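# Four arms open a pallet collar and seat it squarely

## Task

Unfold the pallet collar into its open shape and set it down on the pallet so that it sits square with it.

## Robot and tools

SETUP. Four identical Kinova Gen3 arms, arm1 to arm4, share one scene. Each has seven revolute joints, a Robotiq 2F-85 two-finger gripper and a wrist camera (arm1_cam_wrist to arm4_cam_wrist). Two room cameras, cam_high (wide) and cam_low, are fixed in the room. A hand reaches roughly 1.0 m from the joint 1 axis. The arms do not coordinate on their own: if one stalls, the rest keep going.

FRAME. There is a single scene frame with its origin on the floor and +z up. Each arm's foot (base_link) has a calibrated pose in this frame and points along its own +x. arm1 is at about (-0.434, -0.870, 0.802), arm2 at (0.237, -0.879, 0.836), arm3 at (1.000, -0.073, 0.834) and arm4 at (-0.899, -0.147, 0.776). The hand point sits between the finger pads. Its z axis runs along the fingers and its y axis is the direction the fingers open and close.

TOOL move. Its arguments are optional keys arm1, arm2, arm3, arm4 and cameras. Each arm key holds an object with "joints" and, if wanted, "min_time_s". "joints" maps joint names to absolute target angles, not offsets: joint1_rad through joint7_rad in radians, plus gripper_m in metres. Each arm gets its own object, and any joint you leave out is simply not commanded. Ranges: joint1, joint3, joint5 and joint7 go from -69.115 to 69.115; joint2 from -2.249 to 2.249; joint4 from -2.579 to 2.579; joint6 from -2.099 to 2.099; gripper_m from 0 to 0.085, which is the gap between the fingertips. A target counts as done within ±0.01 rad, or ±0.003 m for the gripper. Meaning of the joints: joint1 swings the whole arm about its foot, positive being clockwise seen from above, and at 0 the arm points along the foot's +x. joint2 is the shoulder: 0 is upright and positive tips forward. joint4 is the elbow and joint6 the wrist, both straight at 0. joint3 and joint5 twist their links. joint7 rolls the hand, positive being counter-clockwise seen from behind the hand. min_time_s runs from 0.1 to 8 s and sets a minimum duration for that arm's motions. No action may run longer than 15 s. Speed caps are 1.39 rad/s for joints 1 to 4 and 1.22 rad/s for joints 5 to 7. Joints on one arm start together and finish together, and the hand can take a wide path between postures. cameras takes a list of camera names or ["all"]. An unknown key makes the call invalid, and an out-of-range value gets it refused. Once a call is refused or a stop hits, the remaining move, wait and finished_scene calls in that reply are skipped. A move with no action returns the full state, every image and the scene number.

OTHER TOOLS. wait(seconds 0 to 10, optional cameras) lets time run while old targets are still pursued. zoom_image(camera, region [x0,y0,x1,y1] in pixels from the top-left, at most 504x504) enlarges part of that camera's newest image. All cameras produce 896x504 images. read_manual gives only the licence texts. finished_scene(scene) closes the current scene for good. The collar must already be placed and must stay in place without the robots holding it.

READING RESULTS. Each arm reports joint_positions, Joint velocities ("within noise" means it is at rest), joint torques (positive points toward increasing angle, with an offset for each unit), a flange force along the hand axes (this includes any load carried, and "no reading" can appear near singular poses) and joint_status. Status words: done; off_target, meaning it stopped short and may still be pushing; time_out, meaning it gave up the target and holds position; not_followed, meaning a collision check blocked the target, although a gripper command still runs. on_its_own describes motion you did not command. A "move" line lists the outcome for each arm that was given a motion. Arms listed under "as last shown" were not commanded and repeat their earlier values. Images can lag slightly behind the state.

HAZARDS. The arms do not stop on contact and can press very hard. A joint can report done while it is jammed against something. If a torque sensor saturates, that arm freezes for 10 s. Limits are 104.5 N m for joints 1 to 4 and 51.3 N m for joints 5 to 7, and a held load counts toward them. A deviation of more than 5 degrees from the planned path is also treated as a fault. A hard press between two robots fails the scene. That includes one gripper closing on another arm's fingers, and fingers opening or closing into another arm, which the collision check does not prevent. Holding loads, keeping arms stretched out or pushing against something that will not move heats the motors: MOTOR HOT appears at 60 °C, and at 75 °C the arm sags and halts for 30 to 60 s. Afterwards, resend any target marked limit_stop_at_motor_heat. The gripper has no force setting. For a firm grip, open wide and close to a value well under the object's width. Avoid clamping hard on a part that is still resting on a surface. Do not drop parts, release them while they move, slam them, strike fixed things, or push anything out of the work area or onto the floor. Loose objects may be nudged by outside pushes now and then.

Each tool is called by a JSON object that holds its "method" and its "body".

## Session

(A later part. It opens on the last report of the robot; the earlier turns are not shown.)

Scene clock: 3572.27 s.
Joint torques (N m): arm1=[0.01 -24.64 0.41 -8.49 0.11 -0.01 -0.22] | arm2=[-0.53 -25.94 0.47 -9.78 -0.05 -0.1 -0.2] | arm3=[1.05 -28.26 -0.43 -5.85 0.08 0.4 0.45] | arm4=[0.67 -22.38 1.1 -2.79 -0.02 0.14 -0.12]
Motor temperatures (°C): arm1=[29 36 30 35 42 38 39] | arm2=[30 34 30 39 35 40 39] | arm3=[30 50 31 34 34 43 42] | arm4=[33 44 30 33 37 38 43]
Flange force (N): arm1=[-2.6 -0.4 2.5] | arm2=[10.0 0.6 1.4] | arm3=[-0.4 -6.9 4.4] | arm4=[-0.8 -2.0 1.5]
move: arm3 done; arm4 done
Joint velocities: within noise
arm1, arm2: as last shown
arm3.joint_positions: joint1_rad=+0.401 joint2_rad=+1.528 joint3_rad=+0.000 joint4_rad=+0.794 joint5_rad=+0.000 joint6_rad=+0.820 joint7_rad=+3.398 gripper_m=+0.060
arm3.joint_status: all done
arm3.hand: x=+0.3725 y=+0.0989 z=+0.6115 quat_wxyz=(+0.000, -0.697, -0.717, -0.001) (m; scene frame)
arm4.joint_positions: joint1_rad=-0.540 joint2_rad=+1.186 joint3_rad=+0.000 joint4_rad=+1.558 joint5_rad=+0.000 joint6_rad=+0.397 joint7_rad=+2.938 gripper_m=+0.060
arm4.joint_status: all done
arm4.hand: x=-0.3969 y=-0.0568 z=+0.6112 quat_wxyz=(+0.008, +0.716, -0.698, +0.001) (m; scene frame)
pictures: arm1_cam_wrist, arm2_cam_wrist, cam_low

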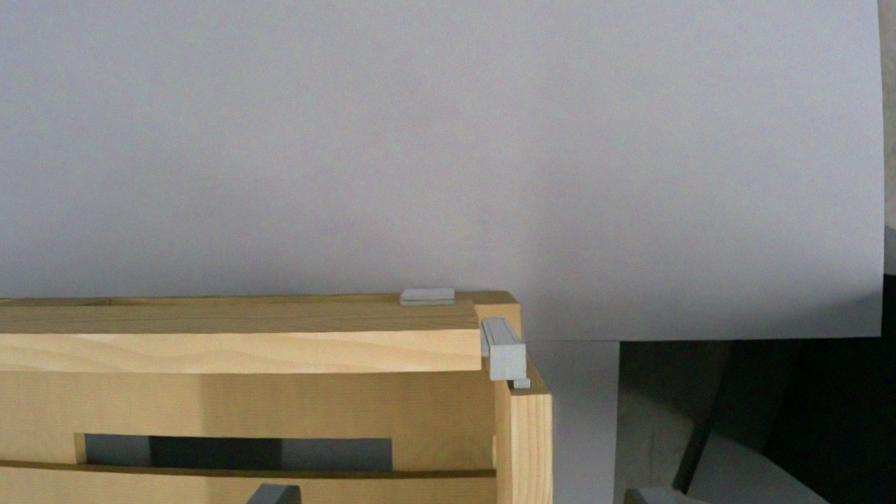

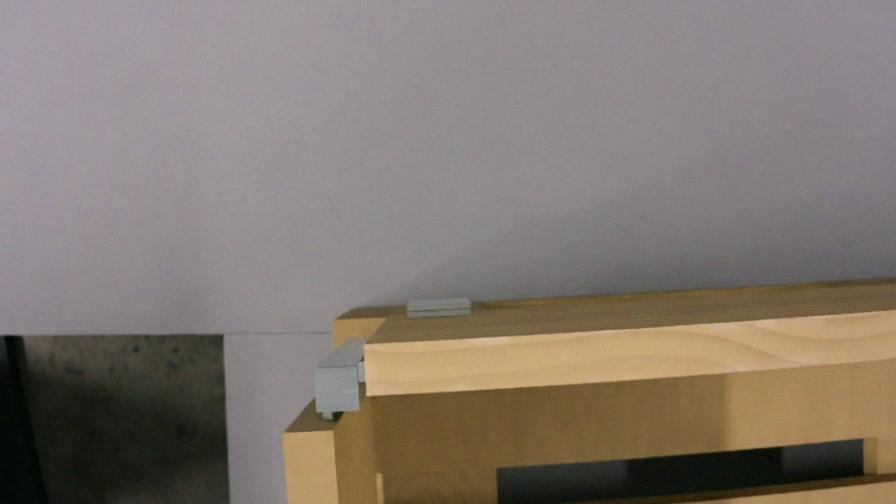

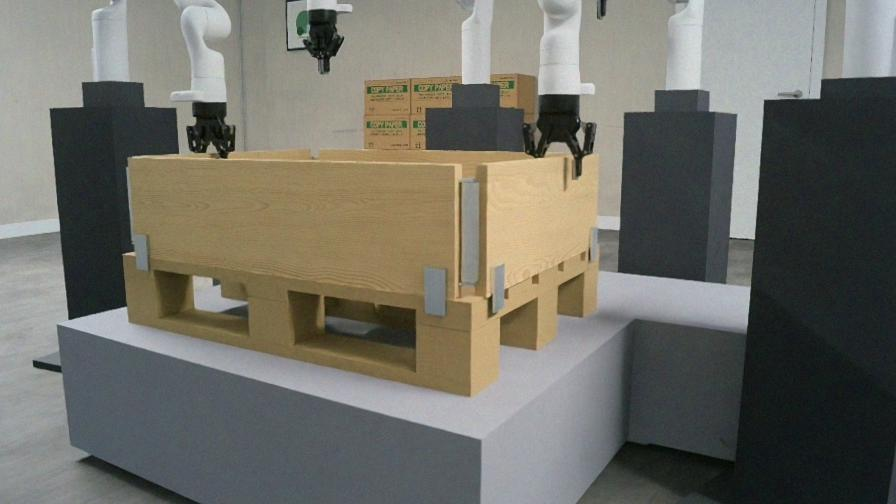

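{"method": "move", "body": {"arm3": {"joints": {"joint2_rad": 1.5101, "joint4_rad": 0.8097, "joint6_rad": 0.8218}, "min_time_s": 1}, "arm4": {"joints": {"joint2_rad": 1.1698, "joint4_rad": 1.5657, "joint6_rad": 0.4061}, "min_time_s": 1}, "cameras": []}}

{"method": "move", "body": {"arm3": {"joints": {"joint2_rad": 1.4717, "joint4_rad": 0.8420, "joint6_rad": 0.8279}, "min_time_s": 1}, "arm4": {"joints": {"joint2_rad": 1.1316, "joint4_rad": 1.5818, "joint6_rad": 0.4282}, "min_time_s": 1}, "cameras": []}}

{"method": "move", "body": {"arm3": {"joints": {"joint2_rad": 1.3818, "joint4_rad": 0.9060, "joint6_rad": 0.8538}, "min_time_s": 1.2}, "arm4": {"joints": {"joint2_rad": 1.0518, "joint4_rad": 1.6060, "joint6_rad": 0.48375}, "min_time_s": 1.2}, "cameras": []}}

{"method": "move", "body": {"arm3": {"joints": {"joint2_rad": 1.2515, "joint4_rad": 0.9668, "joint6_rad": 0.9233}, "min_time_s": 1.2}, "arm4": {"joints": {"joint2_rad": 0.9091, "joint4_rad": 1.6243, "joint6_rad": 0.6082}, "min_time_s": 1.2}, "cameras": ["all"]}}

Scene clock: 3596.50 s.
Joint torques (N m): arm1=[0.05 -24.63 0.49 -8.47 0.16 -0.07 -0.24] | arm2=[-0.54 -25.94 0.43 -9.79 -0.08 -0.07 -0.2] | arm3=[1.07 -28.24 -0.43 -5.85 0.09 0.38 0.46] | arm4=[0.67 -22.42 1.15 -2.83 -0.01 0.14 -0.15]
Motor temperatures (°C): arm1=[29 36 30 35 42 38 39] | arm2=[30 34 30 39 35 40 39] | arm3=[30 49 31 34 34 43 42] | arm4=[33 44 30 33 37 38 43]
Flange force (N): arm1=[-2.9 -0.4 2.3] | arm2=[10.1 0.6 1.5] | arm3=[-0.4 -7.0 4.3] | arm4=[-0.8 -2.3 1.7]
move: arm3 done; arm4 done
Joint velocities: within noise
arm1, arm2: as last shown
arm3.joint_positions: joint1_rad=+0.401 joint2_rad=+1.510 joint3_rad=+0.000 joint4_rad=+0.810 joint5_rad=+0.000 joint6_rad=+0.822 joint7_rad=+3.398 gripper_m=+0.060
arm3.joint_status: all done
arm3.hand: x=+0.3724 y=+0.0989 z=+0.6193 quat_wxyz=(+0.001, -0.697, -0.717, -0.001) (m; scene frame)
arm4.joint_positions: joint1_rad=-0.540 joint2_rad=+1.170 joint3_rad=+0.000 joint4_rad=+1.566 joint5_rad=+0.000 joint6_rad=+0.406 joint7_rad=+2.939 gripper_m=+0.060
arm4.joint_status: all done
arm4.hand: x=-0.3968 y=-0.0567 z=+0.6187 quat_wxyz=(+0.008, +0.716, -0.698, +0.001) (m; scene frame)
pictures: none
No camera images: "cameras" was empty.

Scene clock: 3597.80 s.
Joint torques (N m): arm1=[0.04 -24.63 0.41 -8.52 0.13 -0.03 -0.25] | arm2=[-0.45 -25.94 0.42 -9.83 -0.06 -0.07 -0.18] | arm3=[1 -28.24 -0.44 -5.85 0.1 0.38 0.45] | arm4=[0.66 -22.18 1.14 -2.98 -0.04 0.12 -0.2]
Motor temperatures (°C): arm1=[29 36 30 35 42 38 39] | arm2=[30 34 30 39 35 40 39] | arm3=[30 49 31 34 34 43 42] | arm4=[33 44 30 33 37 38 43]
Flange force (N): arm1=[-2.5 -0.4 2.5] | arm2=[10.3 0.8 1.5] | arm3=[-0.3 -7.1 4.2] | arm4=[-0.7 -2.4 1.4]
move: arm3 done; arm4 done
Joint velocities: within noise
arm1, arm2: as last shown
arm3.joint_positions: joint1_rad=+0.401 joint2_rad=+1.472 joint3_rad=+0.000 joint4_rad=+0.842 joint5_rad=+0.000 joint6_rad=+0.828 joint7_rad=+3.398 gripper_m=+0.060
arm3.joint_status: all done
arm3.hand: x=+0.3724 y=+0.0989 z=+0.6368 quat_wxyz=(+0.000, -0.697, -0.717, -0.001) (m; scene frame)
arm4.joint_positions: joint1_rad=-0.540 joint2_rad=+1.132 joint3_rad=+0.000 joint4_rad=+1.582 joint5_rad=+0.000 joint6_rad=+0.428 joint7_rad=+2.939 gripper_m=+0.060
arm4.joint_status: all done
arm4.hand: x=-0.3968 y=-0.0566 z=+0.6362 quat_wxyz=(+0.008, +0.716, -0.698, +0.001) (m; scene frame)
pictures: none
No camera images: "cameras" was empty.

Scene clock: 3599.30 s.
Joint torques (N m): arm1=[0 -24.72 0.36 -8.45 0.08 0 -0.2] | arm2=[-0.47 -25.95 0.41 -9.83 -0.08 -0.07 -0.17] | arm3=[1.05 -28.14 -0.41 -6.05 0.09 0.39 0.46] | arm4=[0.66 -22.01 1.09 -3.35 -0.03 0.12 -0.15]
Motor temperatures (°C): arm1=[29 36 30 35 42 38 39] | arm2=[30 34 30 39 35 40 39] | arm3=[30 49 31 34 34 43 42] | arm4=[33 44 30 33 37 38 43]
Flange force (N): arm1=[-3.0 -0.4 2.6] | arm2=[10.3 0.8 1.5] | arm3=[-0.5 -6.6 3.7] | arm4=[-0.9 -2.8 1.5]
move: arm3 done; arm4 done
Joint velocities: within noise
arm1, arm2: as last shown
arm3.joint_positions: joint1_rad=+0.401 joint2_rad=+1.382 joint3_rad=+0.000 joint4_rad=+0.906 joint5_rad=+0.000 joint6_rad=+0.854 joint7_rad=+3.398 gripper_m=+0.060
arm3.joint_status: all done
arm3.hand: x=+0.3724 y=+0.0988 z=+0.6803 quat_wxyz=(+0.001, -0.697, -0.717, -0.001) (m; scene frame)
arm4.joint_positions: joint1_rad=-0.540 joint2_rad=+1.052 joint3_rad=+0.000 joint4_rad=+1.606 joint5_rad=+0.000 joint6_rad=+0.484 joint7_rad=+2.939 gripper_m=+0.060
arm4.joint_status: all done
arm4.hand: x=-0.3963 y=-0.0560 z=+0.6736 quat_wxyz=(+0.008, +0.716, -0.698, +0.001) (m; scene frame)
pictures: none
No camera images: "cameras" was empty.

Scene clock: 3600.80 s.
Joint torques (N m): arm1=[0.13 -24.66 0.48 -8.54 0.09 -0.03 -0.24] | arm2=[-0.51 -25.98 0.45 -9.79 -0.06 -0.07 -0.21] | arm3=[1.04 -27.85 -0.45 -6.4 0.08 0.41 0.43] | arm4=[0.66 -21.36 1.03 -4.37 -0.02 0.08 -0.18]
Motor temperatures (°C): arm1=[29 36 30 35 42 38 39] | arm2=[30 34 30 39 35 40 39] | arm3=[30 49 31 34 34 43 42] | arm4=[33 43 30 33 37 38 43]
Flange force (N): arm1=[-2.5 -0.2 2.5] | arm2=[10.0 0.6 1.5] | arm3=[-0.4 -6.7 3.0] | arm4=[-0.8 -2.8 0.9]
move: arm3 done; arm4 done
Joint velocities: within noise
arm1, arm2: as last shown
arm3.joint_positions: joint1_rad=+0.401 joint2_rad=+1.252 joint3_rad=+0.000 joint4_rad=+0.967 joint5_rad=+0.000 joint6_rad=+0.923 joint7_rad=+3.398 gripper_m=+0.060
arm3.joint_status: all done
arm3.hand: x=+0.3723 y=+0.0986 z=+0.7503 quat_wxyz=(+0.000, -0.697, -0.717, -0.001) (m; scene frame)
arm4.joint_positions: joint1_rad=-0.540 joint2_rad=+0.909 joint3_rad=+0.000 joint4_rad=+1.624 joint5_rad=+0.000 joint6_rad=+0.608 joint7_rad=+2.939 gripper_m=+0.060
arm4.joint_status: all done
arm4.hand: x=-0.3956 y=-0.0552 z=+0.7438 quat_wxyz=(+0.008, +0.716, -0.698, +0.001) (m; scene frame)
pictures: arm1_cam_wrist, arm2_cam_wrist, arm3_cam_wrist, arm4_cam_wrist, cam_high, cam_low

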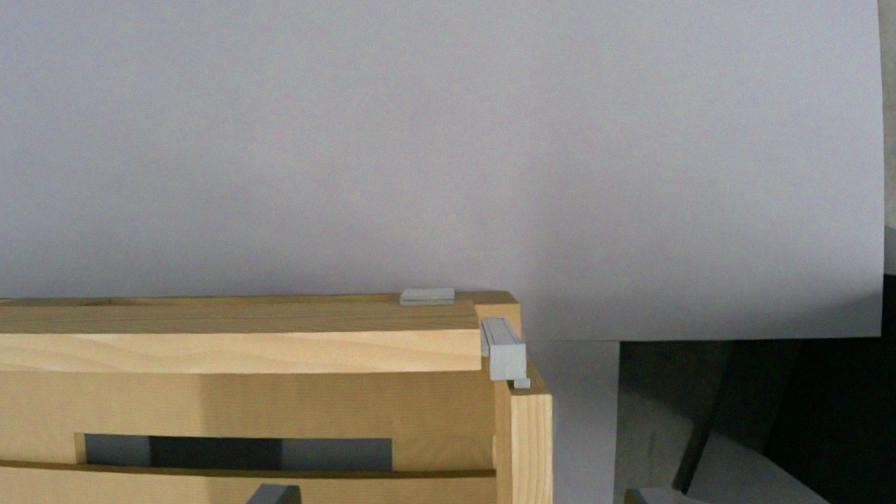

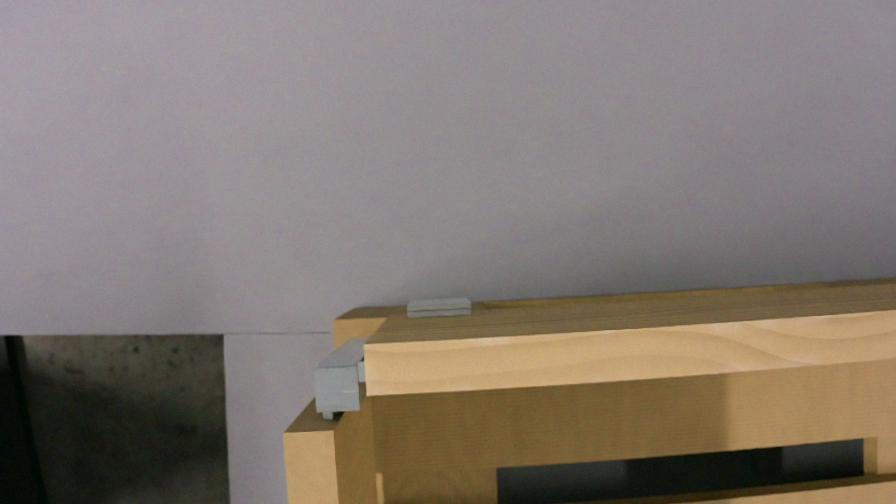

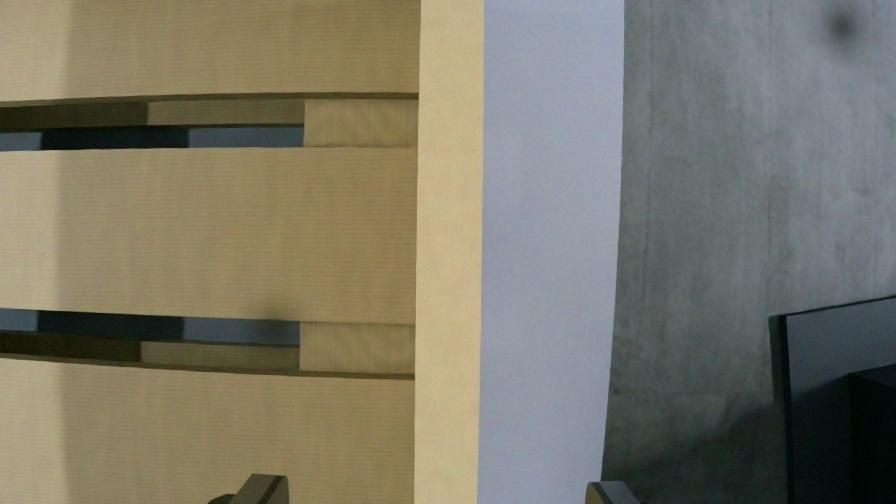

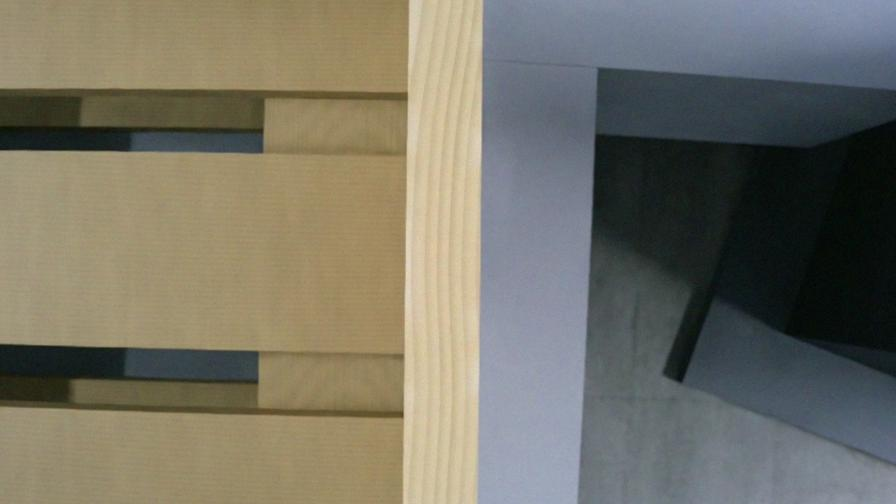

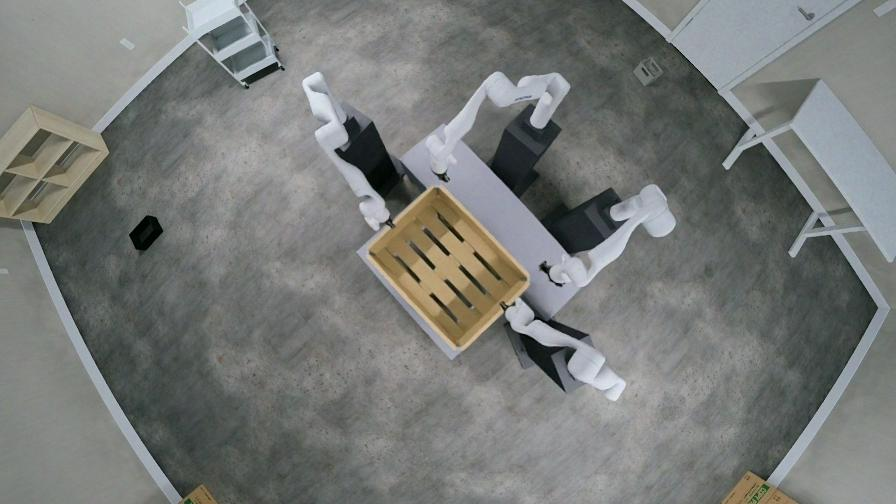

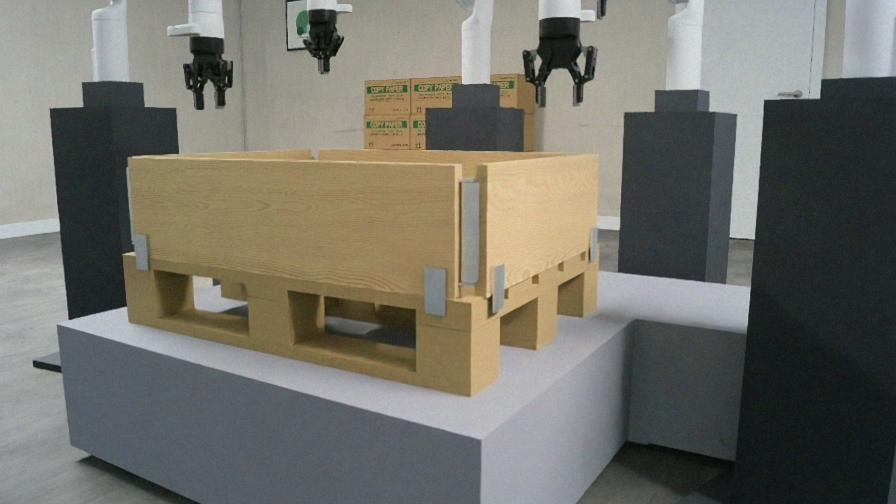

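{"method": "zoom_image", "body": {"camera": "cam_high", "region": [350, 160, 550, 370]}}

Scaled by 2.400 from the camera's 896x504 image, which has a finer 1280x720 frame.

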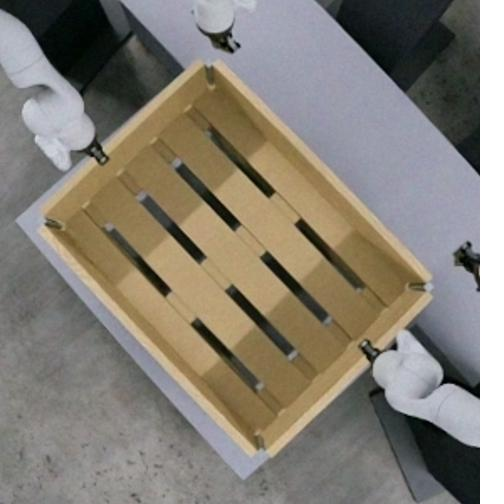

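Square and seated. Finishing the scene.

{"method": "finished_scene", "body": {"scene": 1}}

The scene is finished: the task was done.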